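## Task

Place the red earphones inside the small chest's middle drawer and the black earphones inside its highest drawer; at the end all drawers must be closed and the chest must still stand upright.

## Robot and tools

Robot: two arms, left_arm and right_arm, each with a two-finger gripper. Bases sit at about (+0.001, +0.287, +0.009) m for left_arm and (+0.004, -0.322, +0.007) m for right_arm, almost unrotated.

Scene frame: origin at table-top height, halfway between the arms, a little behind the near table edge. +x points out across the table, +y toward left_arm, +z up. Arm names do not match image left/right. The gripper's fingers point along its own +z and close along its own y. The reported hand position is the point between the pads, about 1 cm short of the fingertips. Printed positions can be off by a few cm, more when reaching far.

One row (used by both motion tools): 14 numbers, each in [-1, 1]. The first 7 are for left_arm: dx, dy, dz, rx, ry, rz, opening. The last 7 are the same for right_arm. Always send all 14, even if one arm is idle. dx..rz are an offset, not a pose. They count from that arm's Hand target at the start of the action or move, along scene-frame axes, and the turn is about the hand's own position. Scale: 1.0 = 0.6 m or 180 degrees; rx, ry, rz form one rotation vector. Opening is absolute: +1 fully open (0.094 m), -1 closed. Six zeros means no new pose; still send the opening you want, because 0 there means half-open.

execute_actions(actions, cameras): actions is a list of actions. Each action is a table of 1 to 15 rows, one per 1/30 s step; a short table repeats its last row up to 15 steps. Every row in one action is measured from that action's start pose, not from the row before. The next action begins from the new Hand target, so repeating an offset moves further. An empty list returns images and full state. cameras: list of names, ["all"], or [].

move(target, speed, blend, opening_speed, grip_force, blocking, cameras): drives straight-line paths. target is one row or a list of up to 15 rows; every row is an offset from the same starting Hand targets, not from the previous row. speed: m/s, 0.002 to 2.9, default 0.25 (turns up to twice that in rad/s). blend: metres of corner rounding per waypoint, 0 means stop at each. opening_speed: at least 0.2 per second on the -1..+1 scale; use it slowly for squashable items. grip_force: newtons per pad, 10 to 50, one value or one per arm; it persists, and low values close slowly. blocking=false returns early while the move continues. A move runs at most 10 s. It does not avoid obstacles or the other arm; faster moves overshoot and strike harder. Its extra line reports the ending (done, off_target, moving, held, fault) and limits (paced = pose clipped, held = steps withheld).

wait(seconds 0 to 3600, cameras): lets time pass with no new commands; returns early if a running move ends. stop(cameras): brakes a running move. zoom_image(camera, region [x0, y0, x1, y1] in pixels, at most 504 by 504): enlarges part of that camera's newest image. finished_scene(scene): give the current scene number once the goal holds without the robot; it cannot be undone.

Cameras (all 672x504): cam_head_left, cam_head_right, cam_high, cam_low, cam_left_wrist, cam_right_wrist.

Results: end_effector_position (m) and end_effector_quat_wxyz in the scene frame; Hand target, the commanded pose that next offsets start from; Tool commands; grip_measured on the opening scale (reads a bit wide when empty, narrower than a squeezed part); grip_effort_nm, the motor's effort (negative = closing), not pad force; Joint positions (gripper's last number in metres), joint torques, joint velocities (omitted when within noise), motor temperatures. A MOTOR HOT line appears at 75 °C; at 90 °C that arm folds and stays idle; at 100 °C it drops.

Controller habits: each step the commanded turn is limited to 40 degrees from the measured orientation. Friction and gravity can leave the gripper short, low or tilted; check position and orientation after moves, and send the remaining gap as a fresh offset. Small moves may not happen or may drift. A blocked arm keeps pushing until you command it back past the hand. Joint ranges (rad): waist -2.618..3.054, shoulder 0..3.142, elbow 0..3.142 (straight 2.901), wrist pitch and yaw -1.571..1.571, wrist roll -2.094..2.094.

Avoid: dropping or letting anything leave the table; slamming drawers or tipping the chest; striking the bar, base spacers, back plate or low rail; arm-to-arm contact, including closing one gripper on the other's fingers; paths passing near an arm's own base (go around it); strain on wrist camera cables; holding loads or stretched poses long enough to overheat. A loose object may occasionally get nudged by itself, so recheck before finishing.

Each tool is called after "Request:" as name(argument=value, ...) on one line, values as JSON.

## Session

Request:
execute_actions(actions=[])

Scene clock: 0.00 s.
left_arm: end_effector_position=(+0.3725, +0.2937, +0.1064) grip_measured=+1.000 grip_effort_nm=n/a end_effector_quat_wxyz=(+0.616, -0.014, +0.786, +0.053) | right_arm: end_effector_position=(+0.3902, -0.3559, +0.1307) grip_measured=+1.000 grip_effort_nm=n/a end_effector_quat_wxyz=(+0.660, +0.088, +0.745, -0.042)
Joint positions: left_arm=[-0.069 1.562 0.233 1.07 -0.149 0.029 0.094] | right_arm=[0.005 1.584 0.264 1.193 0.167 0.078 0.094]
Joint velocities: within noise
Joint torques (N m): no reading
Motor temperatures (°C): left_arm=[26 27 31 30 24 23 25] | right_arm=[24 35 31 28 25 22 23]
Heat: left arm: 31 °C; right arm: 35 °C.
Hand target: left_arm +0.3738, +0.2937, +0.1074; +0.617, -0.014, +0.785, +0.053 | right_arm +0.3917, -0.3561, +0.1348; +0.664, +0.089, +0.741, -0.042
Tool commands: left_gripper/opening=+1.0 right_gripper/opening=+1.0

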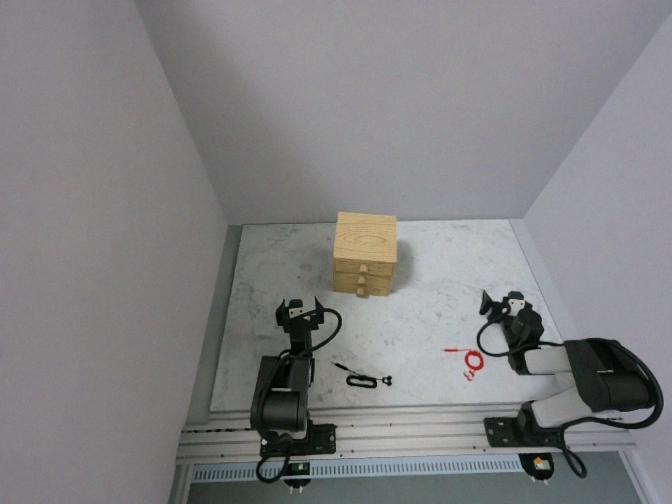

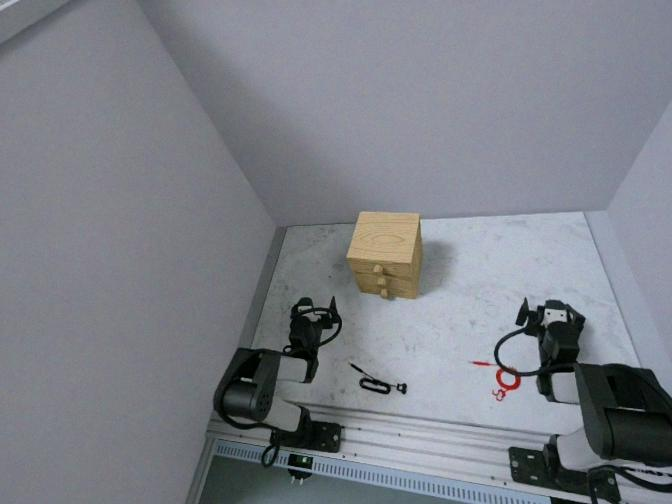

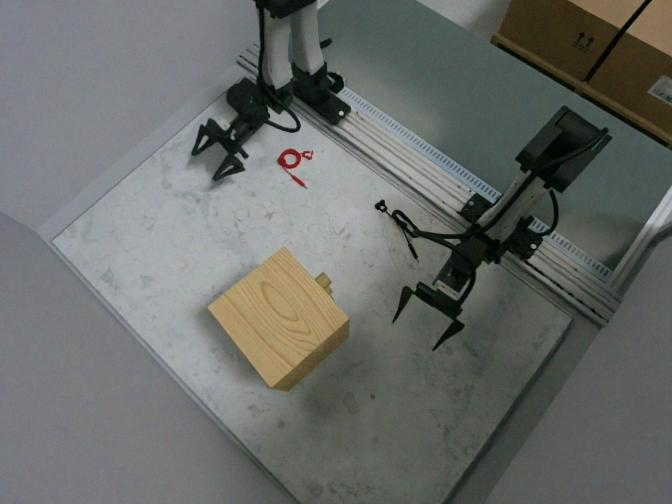

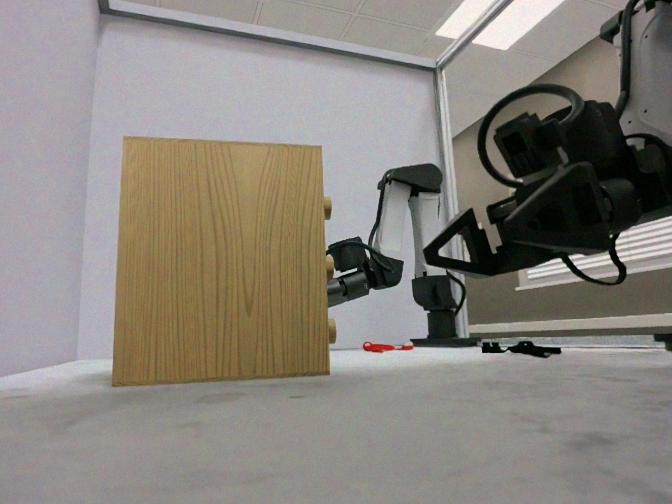

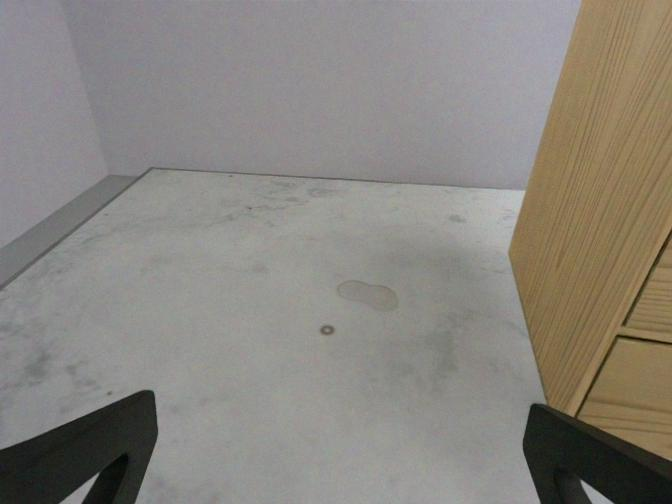

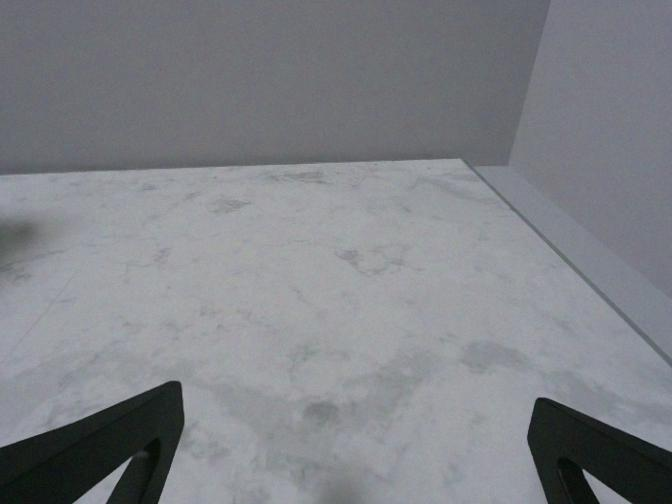

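Request:
zoom_image(camera="cam_head_left", region=[310, 200, 510, 400])

Request:
zoom_image(camera="cam_head_right", region=[330, 200, 550, 420])

Request:
zoom_image(camera="cam_low", region=[90, 120, 430, 400])

Scaled by 2.520 from the camera's image (finer frame: 960x720).

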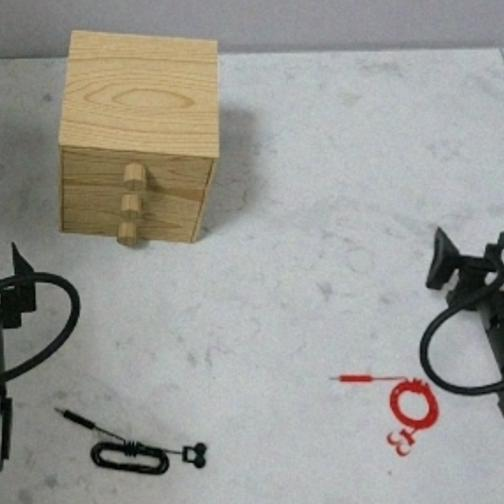

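Scaled by 2.291 from the camera's image (finer frame: 960x720).

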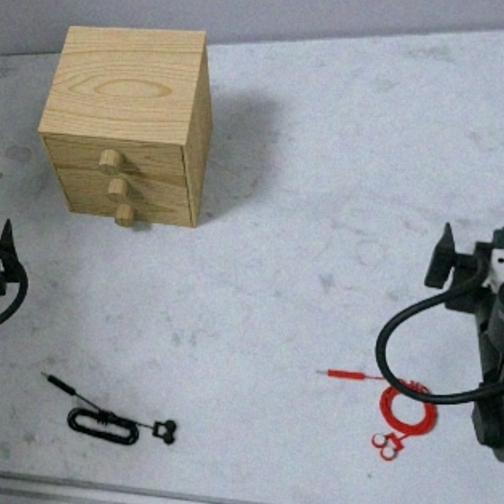

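Scaled by 1.482 from the camera's image (finer frame: 960x720).

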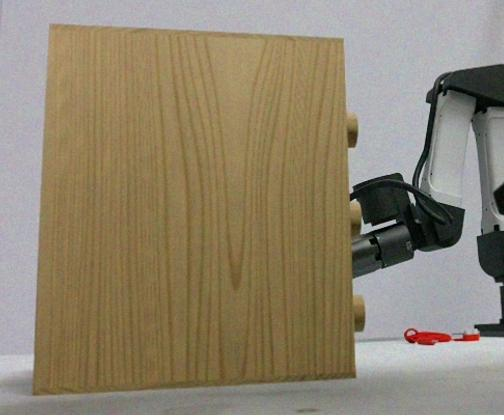

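Request:
move(target=[-0.0197,-0.316,0.078,-0.0209,0.0863,-0.0525,0.5,-0.271,0.16,-0.025,-0.3234,0.4012,0.4385,1], speed=0.4, grip_force=[50, 25], cameras=["cam_left_wrist", "cam_right_wrist", "cam_head_left"])

Scene clock: 91.50 s.
left_arm: end_effector_position=(+0.3553, +0.1086, +0.1464) grip_measured=+0.502 grip_effort_nm=-0.13 end_effector_quat_wxyz=(+0.499, +0.046, +0.865, -0.022) | right_arm: end_effector_position=(+0.2315, -0.2601, +0.1159) grip_measured=+1.000 grip_effort_nm=0.03 end_effector_quat_wxyz=(-0.011, +0.670, -0.742, +0.003)
Joint positions: left_arm=[-0.682 1.408 0.719 0.07 -0.476 -0.311 0.071] | right_arm=[0.278 1.408 1.102 -1.239 -0.008 -1.209 0.094]
Joint torques (N m): left_arm=[-0.49 -3.85 11.25 2.31 -0.46 -0.01] | right_arm=[0.57 -4.25 7.5 -0.03 0.05 -0.1]
Motor temperatures (°C): left_arm=[26 30 34 46 24 23 25] | right_arm=[24 38 35 40 25 22 23]
Heat: left arm: 46 °C; right arm: 40 °C.
Hand target: left_arm +0.3620, +0.1041, +0.1542; +0.506, +0.037, +0.861, -0.022 | right_arm +0.2289, -0.2601, +0.1196; -0.001, -0.676, +0.737, +0.000
Off the commanded pose: left_arm 0.011 m, 1 deg | right_arm 0.005 m, 2 deg.
grip_force (N): 50, 25
move: off_target (left_arm)
Images, in order (width x height): cam_head_left 672x504, cam_left_wrist 672x504, cam_right_wrist 672x504.

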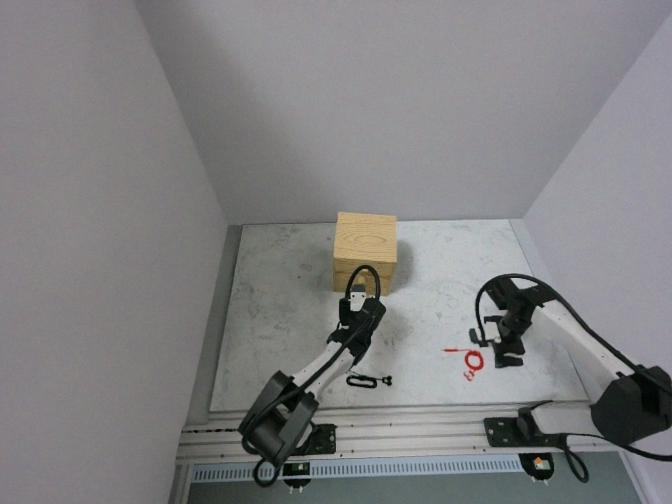

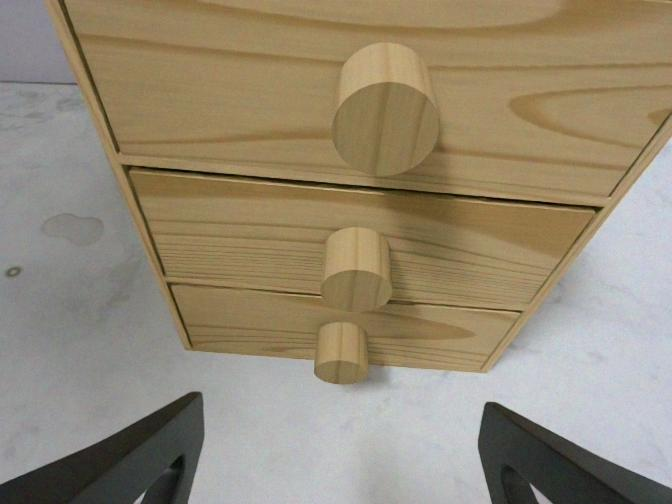

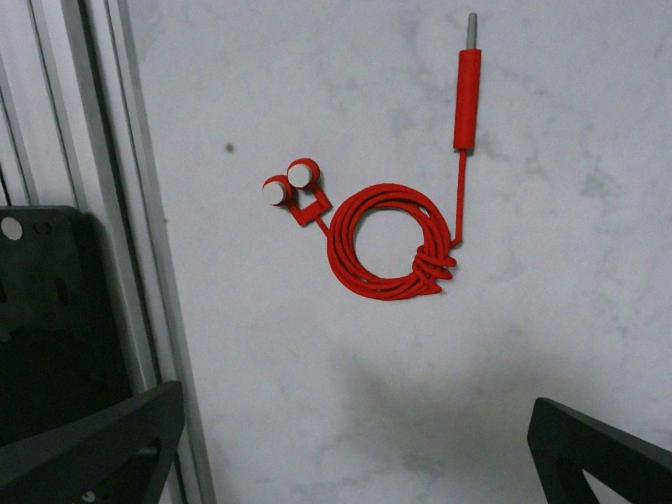

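Request:
move(target=[[0.118,-0.0277,-0.06,0,0,0,0.5,0.029,0.0118,-0.14,0,0,0,1.0]], speed=0.12, cameras=["cam_left_wrist","cam_right_wrist","cam_low"])

Scene clock: 148.10 s.
left_arm: end_effector_position=(+0.4211, +0.0906, +0.1123) grip_measured=+0.502 grip_effort_nm=-0.13 end_effector_quat_wxyz=(+0.496, +0.037, +0.867, -0.021) | right_arm: end_effector_position=(+0.2526, -0.2523, +0.0418) grip_measured=+1.000 grip_effort_nm=0.03 end_effector_quat_wxyz=(-0.014, +0.674, -0.739, +0.004)
Joint positions: left_arm=[-0.607 1.731 0.882 0.24 -0.422 -0.281 0.071] | right_arm=[0.287 1.556 0.933 -0.916 -0.007 -1.209 0.094]
Joint torques (N m): left_arm=[0.72 -5.98 10.66 2.55 -0.25 0.3] | right_arm=[0.59 -5.14 4.19 0.32 0.03 -0.01]
Motor temperatures (°C): left_arm=[26 28 47 44 24 23 25] | right_arm=[24 36 39 32 25 22 23]
Heat: left arm: 47 °C; right arm: 39 °C.
Hand target: left_arm +0.4327, +0.0875, +0.1181; +0.506, +0.038, +0.861, -0.022 | right_arm +0.2465, -0.2530, +0.0358; +0.000, -0.676, +0.737, +0.000
Off the commanded pose: left_arm 0.013 m, 1 deg | right_arm 0.009 m, 2 deg.
grip_force (N): 50, 25
move: off_target (left_arm)
Images, in order (width x height): cam_low 672x504, cam_left_wrist 672x504, cam_right_wrist 672x504.

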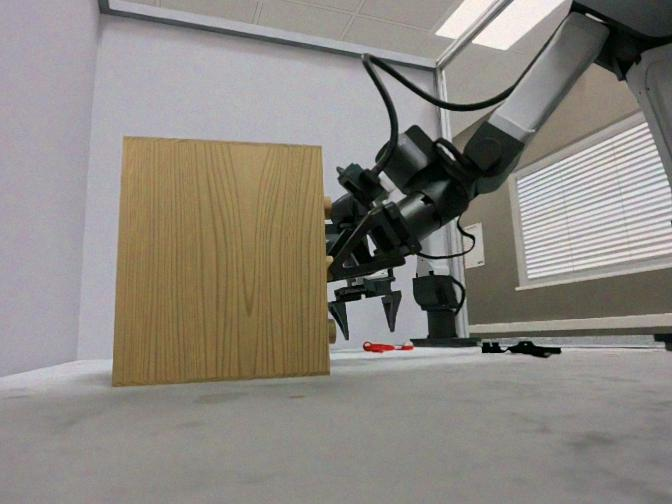

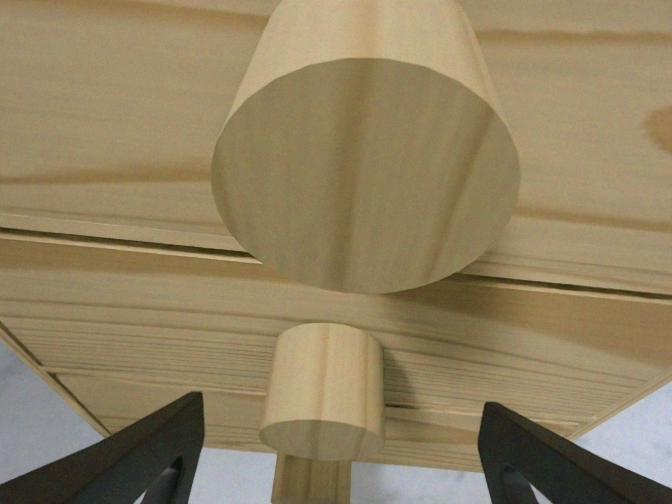

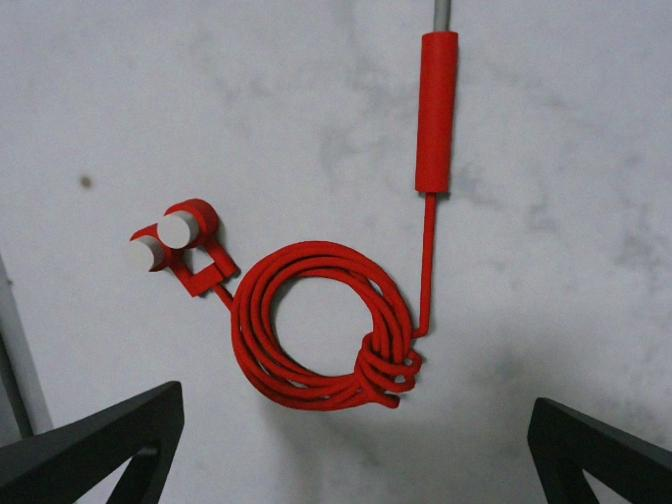

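Request:
move(target=[[0.02,0.008,0.005,0,0,0,0.5,-0.0167,0,-0.0613,0,0,0,1.0],[0.02,0.008,0.005,0,0,0,-0.55,-0.0167,0,-0.0613,0,0,0,1.0]], speed=0.08, cameras=["cam_left_wrist","cam_right_wrist"])

Scene clock: 172.47 s.
left_arm: end_effector_position=(+0.4341, +0.0941, +0.1172) grip_measured=-0.420 grip_effort_nm=-1.03 end_effector_quat_wxyz=(+0.499, +0.039, +0.865, -0.023) | right_arm: end_effector_position=(+0.2407, -0.2541, +0.0168) grip_measured=+1.000 grip_effort_nm=0.04 end_effector_quat_wxyz=(-0.007, +0.675, -0.738, +0.006)
Joint positions: left_arm=[-0.576 1.75 0.918 0.24 -0.394 -0.257 0.027] | right_arm=[0.299 1.566 0.833 -0.817 0.001 -1.2 0.094]
Joint torques (N m): left_arm=[0.68 -6.17 10.76 2.51 -0.25 0.23] | right_arm=[0.58 -3.1 1.77 0.99 -0.05 0.03]
Heat: left arm: 48 °C; right arm: 37 °C.
Hand target: left_arm +0.4447, +0.0923, +0.1211; +0.506, +0.038, +0.861, -0.022 | right_arm +0.2364, -0.2530, -0.0011; +0.000, -0.676, +0.737, +0.000
Off the commanded pose: left_arm 0.011 m, 1 deg | right_arm 0.018 m, 1 deg.
grip_force (N): 50, 25
move: off_target (left_arm, right_arm); target 2's new opening was sent with left_arm's hand 0.012 m and 1 deg from that target

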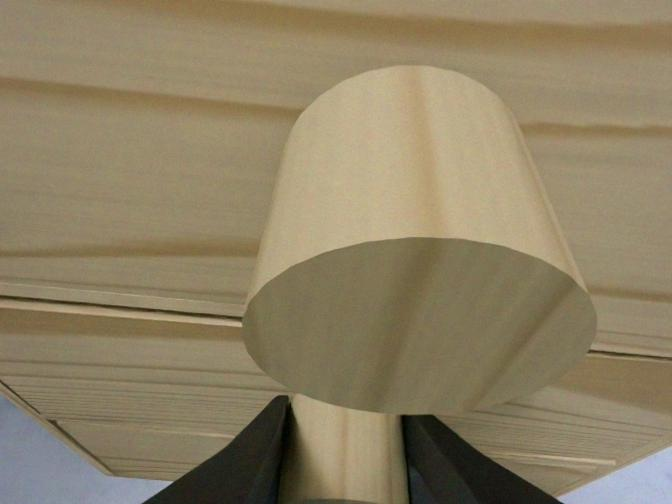

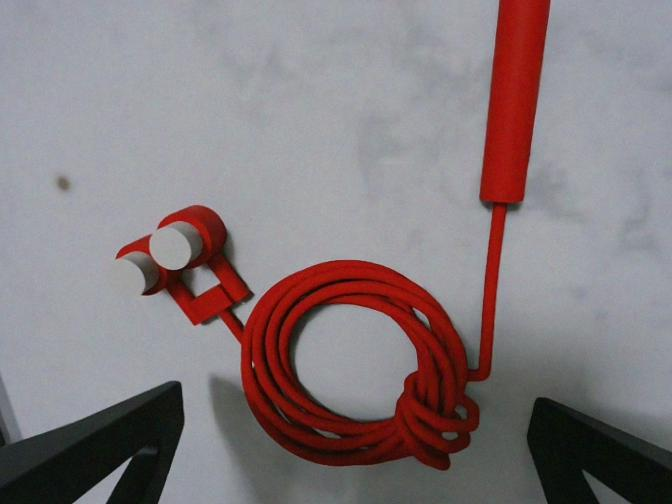

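Request:
move(target=[[-0.205,0.018,0,0,0,0,-0.55,0,0.02,-0.007,0,0,0,1.0],[-0.205,0.018,0,0,0,0,-0.55,0,0.02,-0.007,0,0,0,-0.9]], speed=0.08, cameras=["cam_left_wrist","cam_right_wrist","cam_low"])

Scene clock: 192.33 s.
left_arm: end_effector_position=(+0.3246, +0.1009, +0.1160) grip_measured=-0.420 grip_effort_nm=-1.04 end_effector_quat_wxyz=(+0.497, +0.042, +0.866, -0.022) | right_arm: end_effector_position=(+0.2673, -0.2466, +0.0153) grip_measured=-0.589 grip_effort_nm=-0.09 end_effector_quat_wxyz=(+0.041, -0.667, +0.742, -0.056)
Joint positions: left_arm=[-0.787 1.404 0.595 0.147 -0.563 -0.392 0.027] | right_arm=[0.341 1.582 0.833 -0.7 0.068 -1.145 0.019]
Joint velocities: left_arm=[within noise] | right_arm=[-0.007 -0.007 -0.002 -0.022 -0.095 -0.037 -0.014]
Joint torques (N m): left_arm=[-0.72 -7.39 6.5 2.32 -0.52 0.08] | right_arm=[0.72 -2.97 2.67 0.04 -0.63 -0.06]
Heat: left arm: 48 °C; right arm: 35 °C.
Hand target: left_arm +0.3217, +0.1032, +0.1210; +0.506, +0.038, +0.861, -0.022 | right_arm +0.2365, -0.2409, -0.0052; +0.000, -0.676, +0.737, +0.000
Off the commanded pose: left_arm 0.006 m, 1 deg | right_arm 0.037 m, 8 deg.
grip_force (N): 50, 25
move: moving (right_arm; no rest 5 s after target 2's new opening was sent); target 2's new opening was sent with right_arm's hand 0.024 m and 3 deg from that target
Images, in order (width x height): cam_low 672x504, cam_left_wrist 672x504, cam_right_wrist 672x504.

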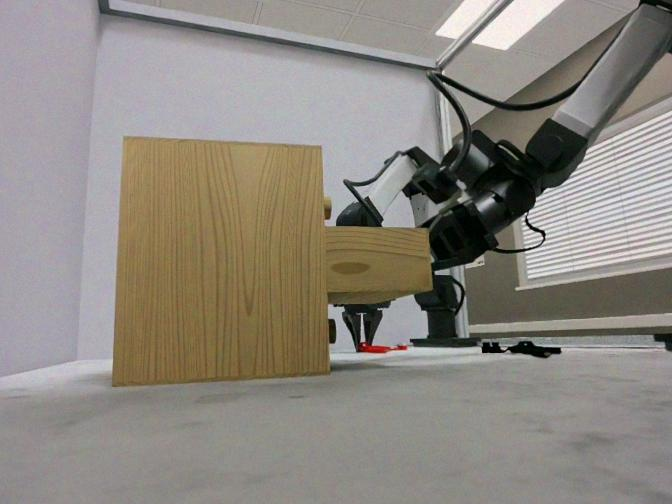

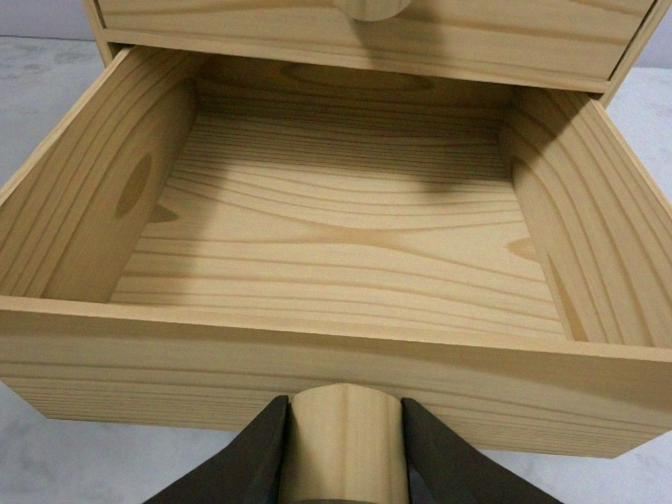

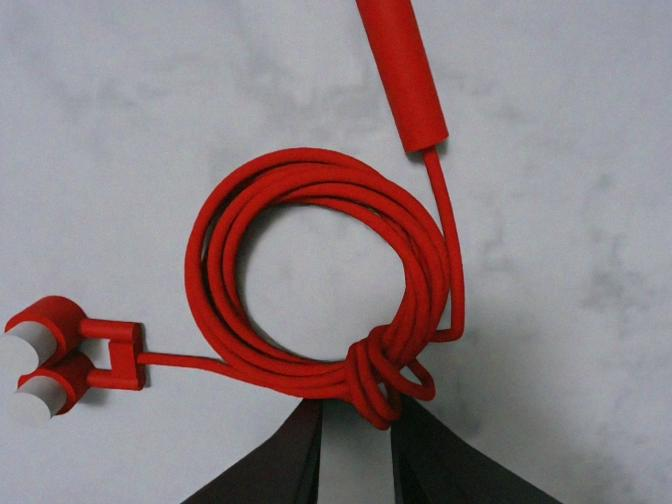

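Request:
move(target=[[0,0,0,0,0,0,0.2,0,0,0.0,0,0,0,0.6],[-0.08,0.007,0.0,0,0,0,0.2,0,0.02,0.03,0,0,0,0.6],[-0.10,0.007,0.16,0,0,0,0.2,0,0.02,0.03,0,0,0,0.6]], speed=0.15, blend=[0,0.03,0], cameras=["cam_right_wrist","cam_head_left"])

Scene clock: 207.50 s.
left_arm: end_effector_position=(+0.2589, +0.1108, +0.2037) grip_measured=+0.198 grip_effort_nm=0.12 end_effector_quat_wxyz=(+0.496, +0.050, +0.867, -0.015) | right_arm: end_effector_position=(+0.2359, -0.2373, +0.0164) grip_measured=+0.598 grip_effort_nm=0.15 end_effector_quat_wxyz=(+0.002, +0.672, -0.741, +0.014)
Joint positions: left_arm=[-0.978 1.067 0.78 -0.473 -0.708 -0.531 0.056] | right_arm=[0.387 1.579 0.844 -0.826 0.025 -1.104 0.075]
Joint torques (N m): left_arm=[-0.58 -2.25 11.64 1.97 -0.6 -0.05] | right_arm=[0.94 -3.99 5.83 0.42 -0.25 -0.01]
Motor temperatures (°C): left_arm=[26 32 44 47 24 23 27] | right_arm=[24 35 34 31 25 22 23]
Heat: left arm: 47 °C; right arm: 35 °C.
Hand target: left_arm +0.2617, +0.1073, +0.2171; +0.506, +0.038, +0.861, -0.022 | right_arm +0.2365, -0.2290, +0.0127; +0.000, -0.676, +0.737, +0.000
Off the commanded pose: left_arm 0.014 m, 2 deg | right_arm 0.009 m, 2 deg.
grip_force (N): 50, 25
move: off_target (left_arm); blend cut to 0.0242 m at target 2
Images, in order (width x height): cam_head_left 672x504, cam_right_wrist 672x504.

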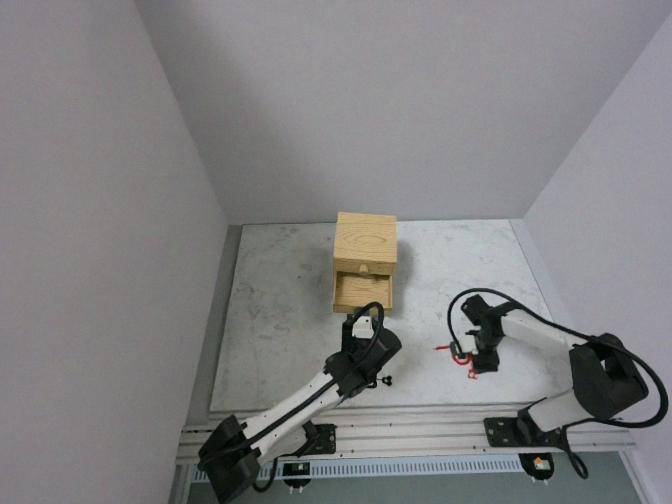

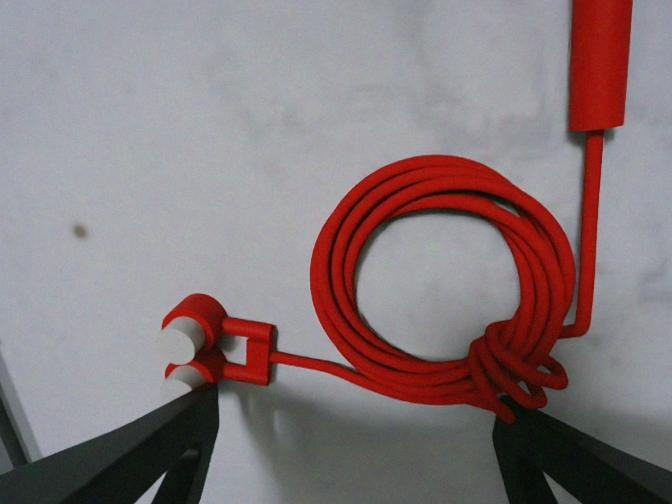

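Request:
move(target=[[-0.05,0.077,-0.039,0.1425,0.1195,-0.2235,0.3,0,0,0.05,0,0,0,0.6],[-0.103,0.1545,-0.0785,0.285,0.239,-0.447,0.3,0.0433,0.0533,0.05,0,0,0,1.0],[-0.103,0.1545,-0.0785,0.285,0.239,-0.447,0.3,0.0433,0.0533,-0.026,0,0,0,1.0]], speed=[0.3,0.3,0.08], blend=[0.015,0.0,0], cameras=["cam_right_wrist"])

Scene clock: 259.40 s.
left_arm: end_effector_position=(+0.1939, +0.2011, +0.1655) grip_measured=+0.298 grip_effort_nm=0.11 end_effector_quat_wxyz=(-0.001, +0.731, +0.682, -0.005) | right_arm: end_effector_position=(+0.2658, -0.2004, +0.0172) grip_measured=+0.998 grip_effort_nm=0.14 end_effector_quat_wxyz=(-0.005, +0.674, -0.739, +0.009)
Joint positions: left_arm=[-0.417 1.374 1.25 -1.468 0.016 1.243 0.061] | right_arm=[0.461 1.724 1.007 -0.838 0.012 -1.035 0.094]
Joint torques (N m): left_arm=[0.01 -2.77 9.96 0.32 -0.1 0.28] | right_arm=[0.62 -4.33 1.99 1.04 -0.14 -0.04]
Motor temperatures (°C): left_arm=[26 29 52 44 24 23 25] | right_arm=[24 35 36 31 25 22 23]
Heat: left arm: 52 °C; right arm: 36 °C.
Hand target: left_arm +0.1999, +0.2000, +0.1700; +0.001, +0.736, +0.677, +0.000 | right_arm +0.2624, -0.1971, -0.0029; +0.000, -0.676, +0.737, +0.000
Off the commanded pose: left_arm 0.008 m, 1 deg | right_arm 0.021 m, 1 deg.
grip_force (N): 50, 25
move: off_target (right_arm)

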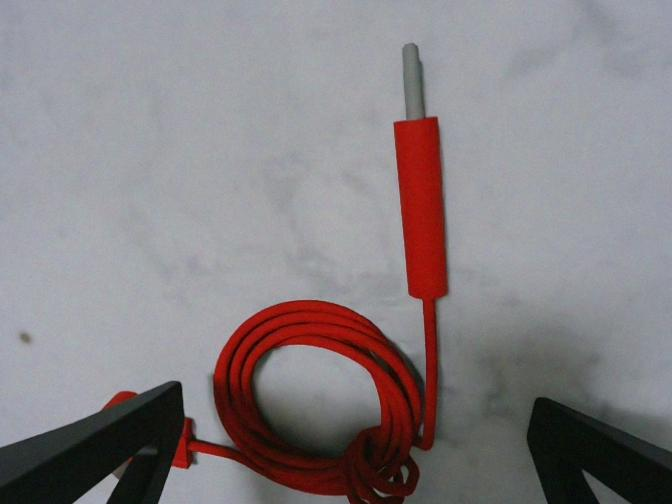

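Request:
move(target=[[0,0,0,0,0,0,0.3,-0.012,0,-0.009,0,0,0,1.0],[0,0,0,0,0,0,0.3,-0.012,0,-0.009,0,0,0,-0.9]], speed=0.08, cameras=["cam_right_wrist"])

Scene clock: 272.03 s.
left_arm: end_effector_position=(+0.1939, +0.2011, +0.1655) grip_measured=+0.298 grip_effort_nm=0.11 end_effector_quat_wxyz=(-0.001, +0.731, +0.682, -0.005) | right_arm: end_effector_position=(+0.2814, -0.1956, +0.0152) grip_measured=-0.565 grip_effort_nm=-0.08 end_effector_quat_wxyz=(-0.044, +0.671, -0.740, +0.037)
Joint positions: left_arm=[-0.417 1.374 1.25 -1.468 0.016 1.243 0.061] | right_arm=[0.472 1.706 0.972 -0.727 0.045 -1.021 0.02]
Joint velocities: left_arm=[within noise] | right_arm=[0.002 0.002 0.002 -0.037 0.007 0.022 -0.016]
Joint torques (N m): left_arm=[0.01 -2.77 9.98 0.32 -0.09 0.29] | right_arm=[0.49 -3.86 2.15 0.28 -0.45 -0.03]
Heat: left arm: 50 °C; right arm: 35 °C.
Hand target: left_arm +0.1999, +0.2000, +0.1700; +0.001, +0.736, +0.677, +0.000 | right_arm +0.2552, -0.1970, -0.0083; +0.000, -0.676, +0.737, +0.000
Off the commanded pose: left_arm 0.008 m, 1 deg | right_arm 0.035 m, 7 deg.
grip_force (N): 50, 25
move: moving (right_arm; no rest 5 s after target 2's new opening was sent); target 2's new opening was sent with right_arm's hand 0.027 m and 3 deg from that target

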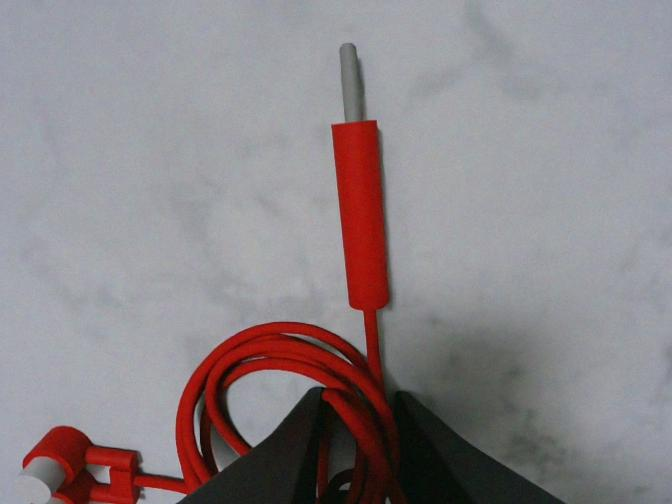

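Request:
move(target=[0,0,0,0,0,0,0.3,0.035,0,0.16,0,0,0,-0.9], speed=0.1, cameras=["cam_right_wrist"])

Scene clock: 282.13 s.
left_arm: end_effector_position=(+0.1939, +0.2011, +0.1655) grip_measured=+0.298 grip_effort_nm=0.12 end_effector_quat_wxyz=(-0.001, +0.731, +0.682, -0.005) | right_arm: end_effector_position=(+0.2771, -0.1967, +0.0772) grip_measured=-0.876 grip_effort_nm=-0.54 end_effector_quat_wxyz=(+0.004, +0.674, -0.739, +0.005)
Joint positions: left_arm=[-0.417 1.374 1.25 -1.468 0.016 1.243 0.061] | right_arm=[0.455 1.701 1.236 -1.106 0.01 -1.042 0.006]
Joint torques (N m): left_arm=[0.01 -2.76 9.98 0.32 -0.1 0.28] | right_arm=[-0.5 -9.01 7.32 -0.1 -0.12 -0.14]
Motor temperatures (°C): left_arm=[26 28 48 39 24 23 25] | right_arm=[24 35 35 30 25 22 23]
Heat: left arm: 48 °C; right arm: 35 °C.
Hand target: left_arm +0.1999, +0.2000, +0.1700; +0.001, +0.736, +0.677, +0.000 | right_arm +0.2762, -0.1970, +0.0877; +0.000, -0.676, +0.737, +0.000
Off the commanded pose: left_arm 0.008 m, 1 deg | right_arm 0.011 m, 1 deg.
grip_force (N): 50, 25
move: off_target (right_arm)

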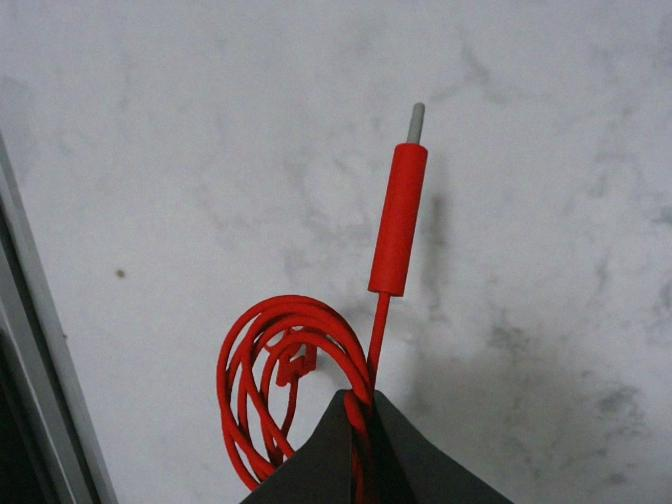

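Request:
move(target=[[0,0,0,0,0,0,0.3,0.023,0.228,-0.03,0,0,0,-0.9],[0,0,0,0,0,0,0.3,0.023,0.228,-0.13,0,0,0,-0.9],[0,0,0,0,0,0,0.3,0.023,0.228,-0.13,0,0,0,-0.3],[0,0,0,0,0,0,0.6,0.023,0.228,0.05,0,0,0,-0.3],[0.11,-0.21,-0.083,0,0,0,0.8,0,-0.1,0.08,0,0,0,-0.3]], speed=[0.2,0.12,0.1,0.15,0.25], blend=[0.03,0,0,0.03,0], cameras=["cam_left_wrist","cam_head_left"])

Scene clock: 305.50 s.
left_arm: end_effector_position=(+0.2584, +0.0811, +0.1207) grip_measured=+0.797 grip_effort_nm=0.12 end_effector_quat_wxyz=(-0.005, +0.738, +0.675, -0.002) | right_arm: end_effector_position=(+0.2825, -0.2557, +0.1336) grip_measured=-0.302 grip_effort_nm=0.14 end_effector_quat_wxyz=(+0.001, +0.674, -0.739, +0.006)
Joint positions: left_arm=[-0.681 1.819 1.525 -1.3 0.015 0.999 0.084] | right_arm=[0.257 1.616 1.368 -1.316 0.01 -1.239 0.033]
Joint torques (N m): left_arm=[-0.38 -6.31 10.06 0.5 -0.05 -0.01] | right_arm=[-0.46 -8.77 4.44 0.18 -0.13 -0.14]
Motor temperatures (°C): left_arm=[26 28 47 37 24 23 25] | right_arm=[24 40 37 30 25 22 23]
Heat: left arm: 47 °C; right arm: 40 °C.
Hand target: left_arm +0.2659, +0.0740, +0.1202; +0.001, +0.736, +0.677, +0.000 | right_arm +0.2763, -0.2570, +0.1358; +0.000, -0.676, +0.737, +0.000
Off the commanded pose: left_arm 0.010 m, 1 deg | right_arm 0.007 m, 1 deg.
grip_force (N): 50, 25
move: done; blend cut to 0 m at target 4; target 3's new opening was sent with right_arm's hand 0.011 m and 2 deg from that target
Images, in order (width x height): cam_head_left 672x504, cam_left_wrist 672x504.

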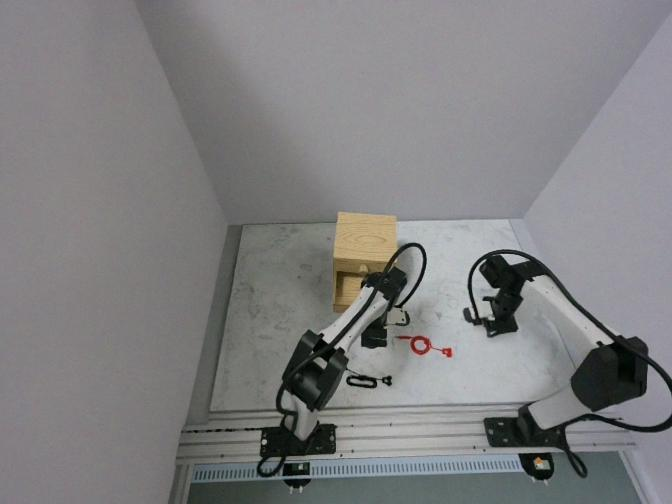

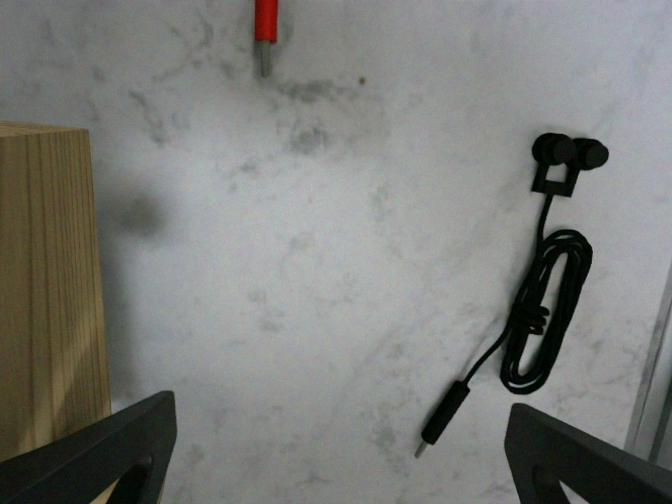

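Request:
move(target=[0.032,-0.248,-0.084,0,0,0,0.9,0,0,0,0,0,0,-0.3], speed=0.2, cameras=["cam_left_wrist"])

Scene clock: 314.60 s.
left_arm: end_effector_position=(+0.2829, -0.0711, +0.0775) grip_measured=+0.898 grip_effort_nm=0.12 end_effector_quat_wxyz=(+0.007, +0.740, +0.673, -0.001) | right_arm: end_effector_position=(+0.2825, -0.2557, +0.1336) grip_measured=-0.302 grip_effort_nm=0.14 end_effector_quat_wxyz=(+0.001, +0.674, -0.739, +0.006)
Joint positions: left_arm=[-0.914 2.337 2.131 -1.36 0.016 0.77 0.089] | right_arm=[0.257 1.616 1.368 -1.316 0.01 -1.239 0.033]
Joint torques (N m): left_arm=[-0.21 -9.85 10.13 0.37 -0.05 -0.03] | right_arm=[-0.43 -8.76 4.44 0.19 -0.12 -0.14]
Heat: left arm: 47 °C; right arm: 40 °C.
Hand target: left_arm +0.2852, -0.0749, +0.0700; +0.001, +0.736, +0.677, +0.000 | right_arm +0.2763, -0.2570, +0.1358; +0.000, -0.676, +0.737, +0.000
Off the commanded pose: left_arm 0.009 m, 1 deg | right_arm 0.007 m, 1 deg.
grip_force (N): 50, 25
move: done

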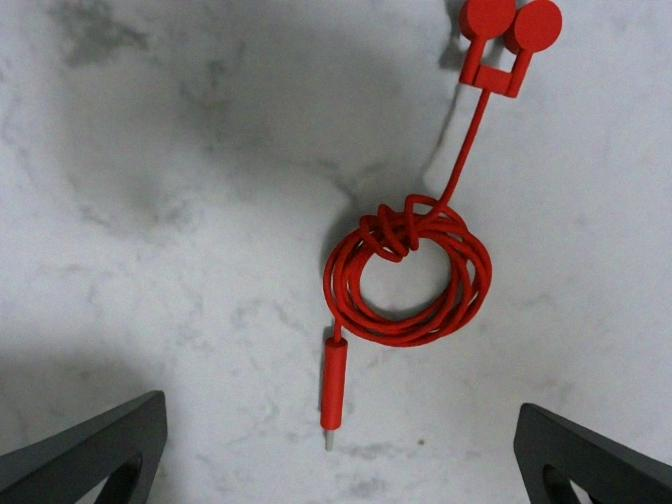

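Request:
move(target=[[-0.0493,-0.0138,-0.05,0,0,0,0.6,0,0,0,0,0,0,-0.3],[-0.0493,-0.0138,-0.118,0,0,0,0.6,0,0,0,0,0,0,-0.3],[-0.0493,-0.0138,-0.118,0,0,0,-0.9,0,0,0,0,0,0,-0.3]], speed=[0.15,0.1,0.1], blend=[0.01,0,0], grip_force=[30,25], cameras=["cam_left_wrist"])

Scene clock: 343.33 s.
left_arm: end_effector_position=(+0.2824, -0.0713, +0.0775) grip_measured=+0.602 grip_effort_nm=-0.13 end_effector_quat_wxyz=(+0.007, +0.740, +0.673, -0.001) | right_arm: end_effector_position=(+0.2825, -0.2557, +0.1336) grip_measured=-0.302 grip_effort_nm=0.14 end_effector_quat_wxyz=(+0.001, +0.674, -0.739, +0.006)
Joint positions: left_arm=[-0.915 2.337 2.131 -1.361 0.016 0.768 0.075] | right_arm=[0.257 1.616 1.368 -1.316 0.01 -1.239 0.033]
Joint torques (N m): left_arm=[0.06 -13.07 7.41 0.47 -0.03 0.11] | right_arm=[-0.46 -8.73 4.45 0.18 -0.13 -0.14]
Motor temperatures (°C): left_arm=[26 36 48 35 24 23 25] | right_arm=[24 41 35 30 25 22 23]
Heat: left arm: 48 °C; right arm: 41 °C.
Hand target: left_arm +0.2828, -0.0710, +0.0775; +0.007, +0.739, +0.673, -0.001 (not the last commanded pose) | right_arm +0.2763, -0.2570, +0.1358; +0.000, -0.676, +0.737, +0.000
Tool commands: left_gripper/opening=+0.6 right_gripper/opening=-0.3
Off the commanded pose: left_arm 0.084 m, 1 deg | right_arm 0.007 m, 1 deg.
grip_force (N): 30, 25
move: held (left_arm; a check stopped the path); path passed 0 of 3 targets; target 3's new opening was not sent; limits=held
pose unreachable (left arm): on one or more control steps of this call, first in action 0 (counted from 0), this arm could not follow its commanded pose, so it was not sent that pose on those steps. It may still have moved: this result reports where it is.
cause: moving toward the commanded pose would bring a part of the arm too close to another arm (this arm's wrist (the part past joint 4) and the right arm's wrist camera, 22 mm apart when this arm was first held).

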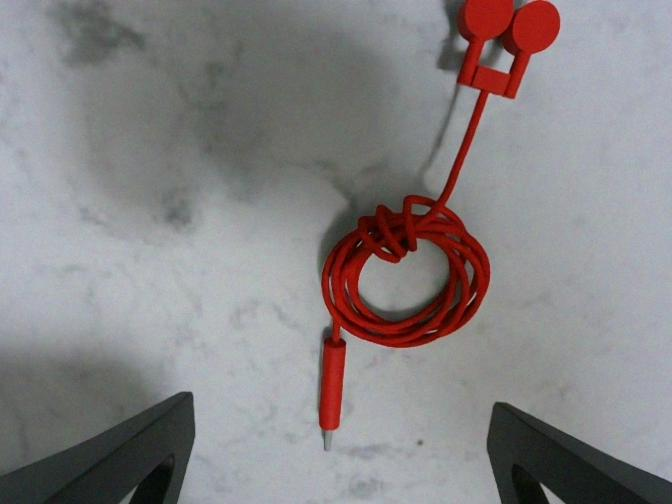

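Request:
move(target=[[0,0,0,0,0,0,0.6,-0.1,-0.18,0.03,0,0,0,-0.3],[-0.0453,-0.02,-0.06,0,0,0,0.6,-0.1,-0.18,0.03,0,0,0,-0.3],[-0.0453,-0.02,-0.129,0,0,0,0.6,-0.1,-0.18,0.03,0,0,0,-0.3],[-0.0453,-0.02,-0.129,0,0,0,-0.9,-0.1,-0.18,0.03,0,0,0,-0.3]], speed=[0.25,0.15,0.1,0.1], blend=[0.0,0.01,0,0], cameras=["cam_left_wrist"])

Scene clock: 368.27 s.
left_arm: end_effector_position=(+0.2563, -0.0858, +0.0125) grip_measured=-0.834 grip_effort_nm=-0.61 end_effector_quat_wxyz=(+0.011, +0.744, +0.668, -0.002) | right_arm: end_effector_position=(+0.2272, -0.3677, +0.1535) grip_measured=-0.302 grip_effort_nm=0.14 end_effector_quat_wxyz=(-0.005, +0.673, -0.739, +0.016)
Joint positions: left_arm=[-0.981 2.334 1.869 -1.092 0.018 0.715 0.008] | right_arm=[-0.179 1.372 1.219 -1.385 0.008 -1.675 0.033]
Joint torques (N m): left_arm=[0.05 -12.1 4.45 0.92 -0.04 -0.04] | right_arm=[-0.46 -5.71 4.86 -0.07 -0.12 -0.15]
Motor temperatures (°C): left_arm=[26 43 45 35 24 23 25] | right_arm=[24 41 35 29 25 22 23]
Heat: left arm: 45 °C; right arm: 41 °C.
Hand target: left_arm +0.2555, -0.0831, +0.0000; +0.007, +0.739, +0.673, -0.001 | right_arm +0.2162, -0.3650, +0.1538; +0.000, -0.676, +0.737, +0.000
Off the commanded pose: left_arm 0.013 m, 1 deg | right_arm 0.011 m, 2 deg.
grip_force (N): 30, 25
move: off_target (left_arm, right_arm); target 4's new opening was sent with left_arm's hand 0.014 m and 2 deg from that target

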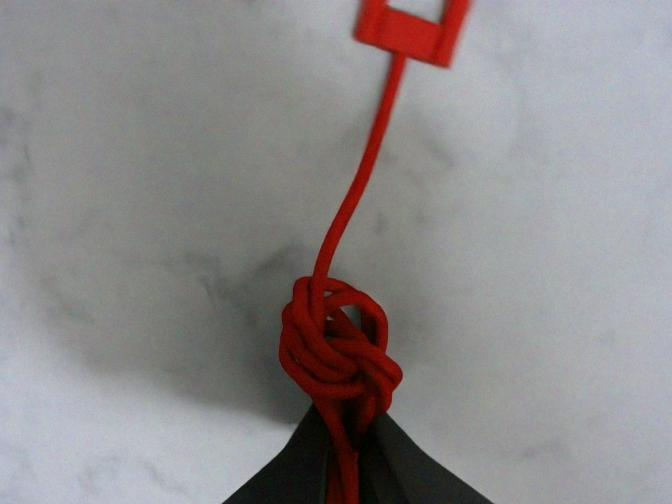

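Request:
move(target=[[0.0,0.0,0.25,-0.0057,-0.08,0.0015,-0.9,0,0,0,0,0,0,-0.3],[0.224,0.30,0.425,-0.0114,-0.1635,0.003,-0.9,0,0,0,0,0,0,-0.3]], speed=[0.2,0.2], blend=[0.04,0], cameras=["cam_left_wrist","cam_low","cam_head_left"])

Scene clock: 399.03 s.
left_arm: end_effector_position=(+0.3883, +0.0968, +0.2379) grip_measured=-0.893 grip_effort_nm=-0.67 end_effector_quat_wxyz=(+0.165, +0.715, +0.658, +0.171) | right_arm: end_effector_position=(+0.2272, -0.3677, +0.1535) grip_measured=-0.302 grip_effort_nm=0.14 end_effector_quat_wxyz=(-0.005, +0.673, -0.739, +0.016)
Joint positions: left_arm=[-0.557 1.866 1.95 -1.244 -0.219 1.162 0.005] | right_arm=[-0.179 1.372 1.219 -1.385 0.008 -1.675 0.033]
Joint torques (N m): left_arm=[0.55 -12.14 8.83 1.6 -0.06 0.25] | right_arm=[-0.46 -5.71 4.88 -0.07 -0.12 -0.15]
Heat: left arm: 45 °C; right arm: 40 °C.
Hand target: left_arm +0.3899, +0.0970, +0.2550; +0.191, +0.712, +0.653, +0.175 | right_arm +0.2162, -0.3650, +0.1538; +0.000, -0.676, +0.737, +0.000
Off the commanded pose: left_arm 0.017 m, 3 deg | right_arm 0.011 m, 2 deg.
grip_force (N): 30, 25
move: off_target (left_arm)
Images, in order (width x height): cam_head_left 672x504, cam_low 672x504, cam_left_wrist 672x504.

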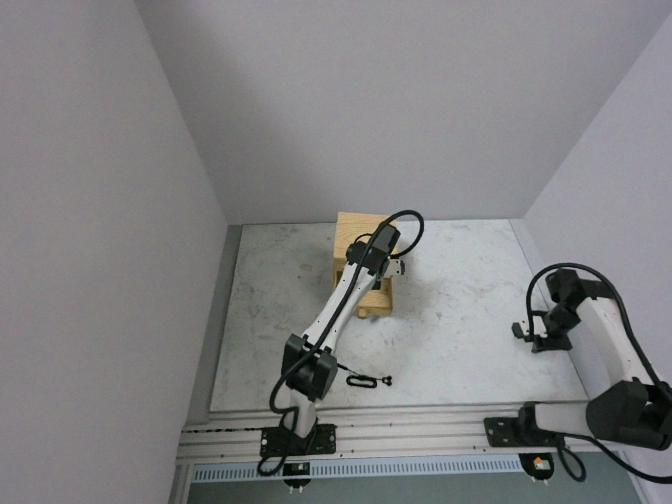

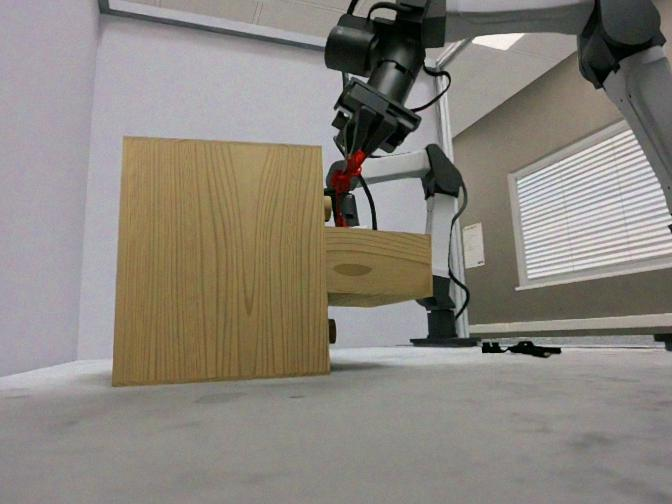

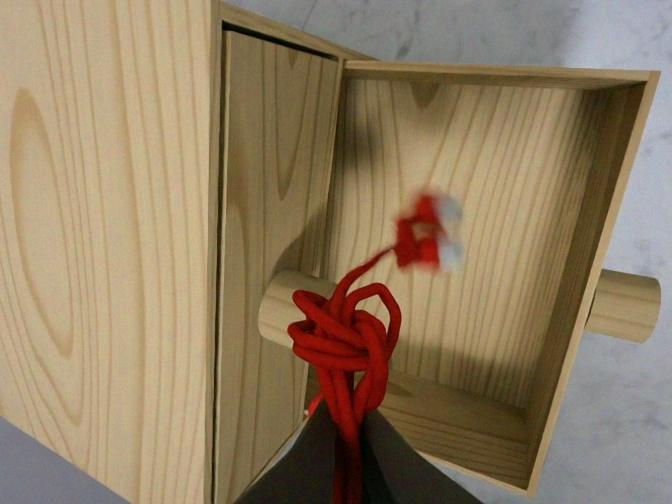

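Request:
move(target=[[-0.0265,0.005,-0.05,0,0,0,-0.9,0,0,0,0,0,0,-0.3],[-0.0265,0.005,-0.225,0,0,0,-0.9,0,0,0,0,0,0,-0.3]], speed=[0.12,0.12], blend=[0.02,0], cameras=["cam_left_wrist","cam_low"])

Scene clock: 411.70 s.
left_arm: end_effector_position=(+0.3768, +0.1018, +0.1168) grip_measured=-0.893 grip_effort_nm=-0.67 end_effector_quat_wxyz=(+0.181, +0.714, +0.654, +0.175) | right_arm: end_effector_position=(+0.2272, -0.3677, +0.1535) grip_measured=-0.302 grip_effort_nm=0.14 end_effector_quat_wxyz=(-0.005, +0.673, -0.739, +0.016)
Joint positions: left_arm=[-0.563 1.751 1.308 -0.684 -0.219 1.162 0.005] | right_arm=[-0.179 1.372 1.219 -1.385 0.008 -1.675 0.033]
Joint torques (N m): left_arm=[-0.53 -10.73 6.37 1.68 -0.14 0.01] | right_arm=[-0.44 -5.74 4.86 -0.07 -0.12 -0.15]
Heat: left arm: 46 °C; right arm: 40 °C.
Hand target: left_arm +0.3739, +0.0999, +0.1200; +0.191, +0.712, +0.653, +0.175 | right_arm +0.2162, -0.3650, +0.1538; +0.000, -0.676, +0.737, +0.000
Off the commanded pose: left_arm 0.005 m, 1 deg | right_arm 0.011 m, 2 deg.
grip_force (N): 30, 25
move: done; blend cut to 0.017 m at target 1
Images, in order (width x height): cam_low 672x504, cam_left_wrist 672x504.

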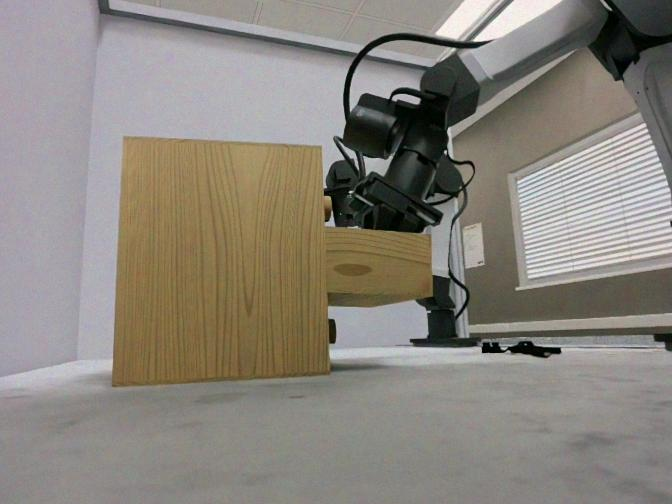

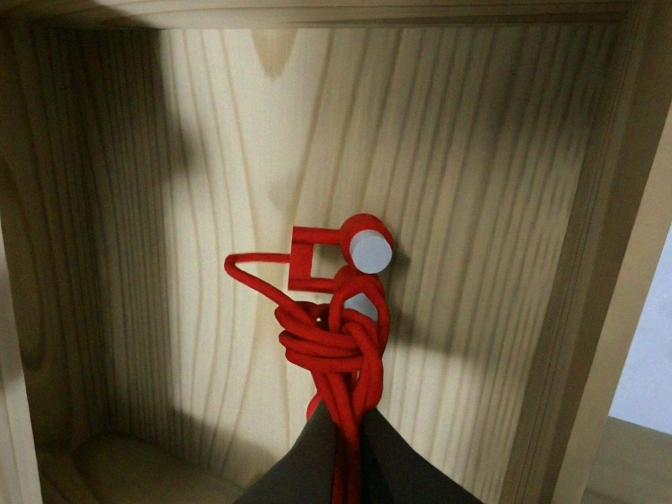

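Request:
move(target=[[0,0,0,0,0,0,-0.1,0,0,0,0,0,0,-0.3],[0,0,0.225,0,0,0,-0.1,0,0,0,0,0,0,-0.3]], speed=[0.1,0.12], cameras=["cam_left_wrist"])

Scene clock: 421.23 s.
left_arm: end_effector_position=(+0.3703, +0.1053, +0.2552) grip_measured=-0.102 grip_effort_nm=0.12 end_effector_quat_wxyz=(+0.190, +0.710, +0.653, +0.181) | right_arm: end_effector_position=(+0.2272, -0.3677, +0.1535) grip_measured=-0.302 grip_effort_nm=0.14 end_effector_quat_wxyz=(-0.005, +0.673, -0.739, +0.016)
Joint positions: left_arm=[-0.563 1.749 1.851 -1.208 -0.226 1.162 0.042] | right_arm=[-0.179 1.372 1.219 -1.385 0.008 -1.675 0.033]
Joint torques (N m): left_arm=[-0.18 -6.17 10.59 1.45 -0.05 0.06] | right_arm=[-0.44 -5.74 4.9 -0.07 -0.12 -0.15]
Heat: left arm: 46 °C; right arm: 39 °C.
Hand target: left_arm +0.3739, +0.0999, +0.2551; +0.191, +0.712, +0.653, +0.175 | right_arm +0.2162, -0.3650, +0.1538; +0.000, -0.676, +0.737, +0.000
Off the commanded pose: left_arm 0.006 m, 1 deg | right_arm 0.011 m, 2 deg.
grip_force (N): 30, 25
move: done

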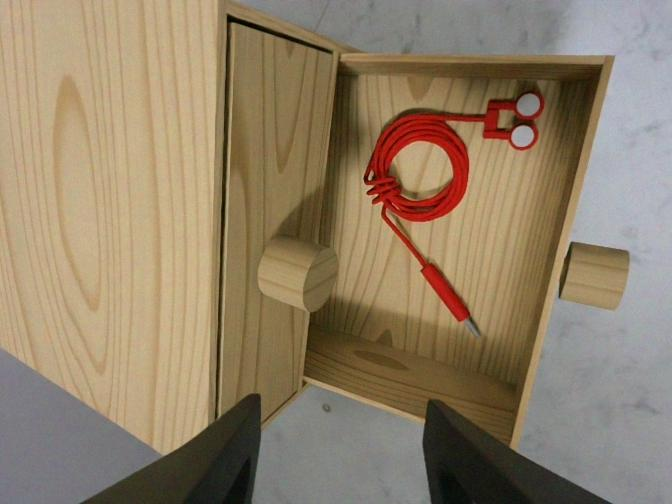

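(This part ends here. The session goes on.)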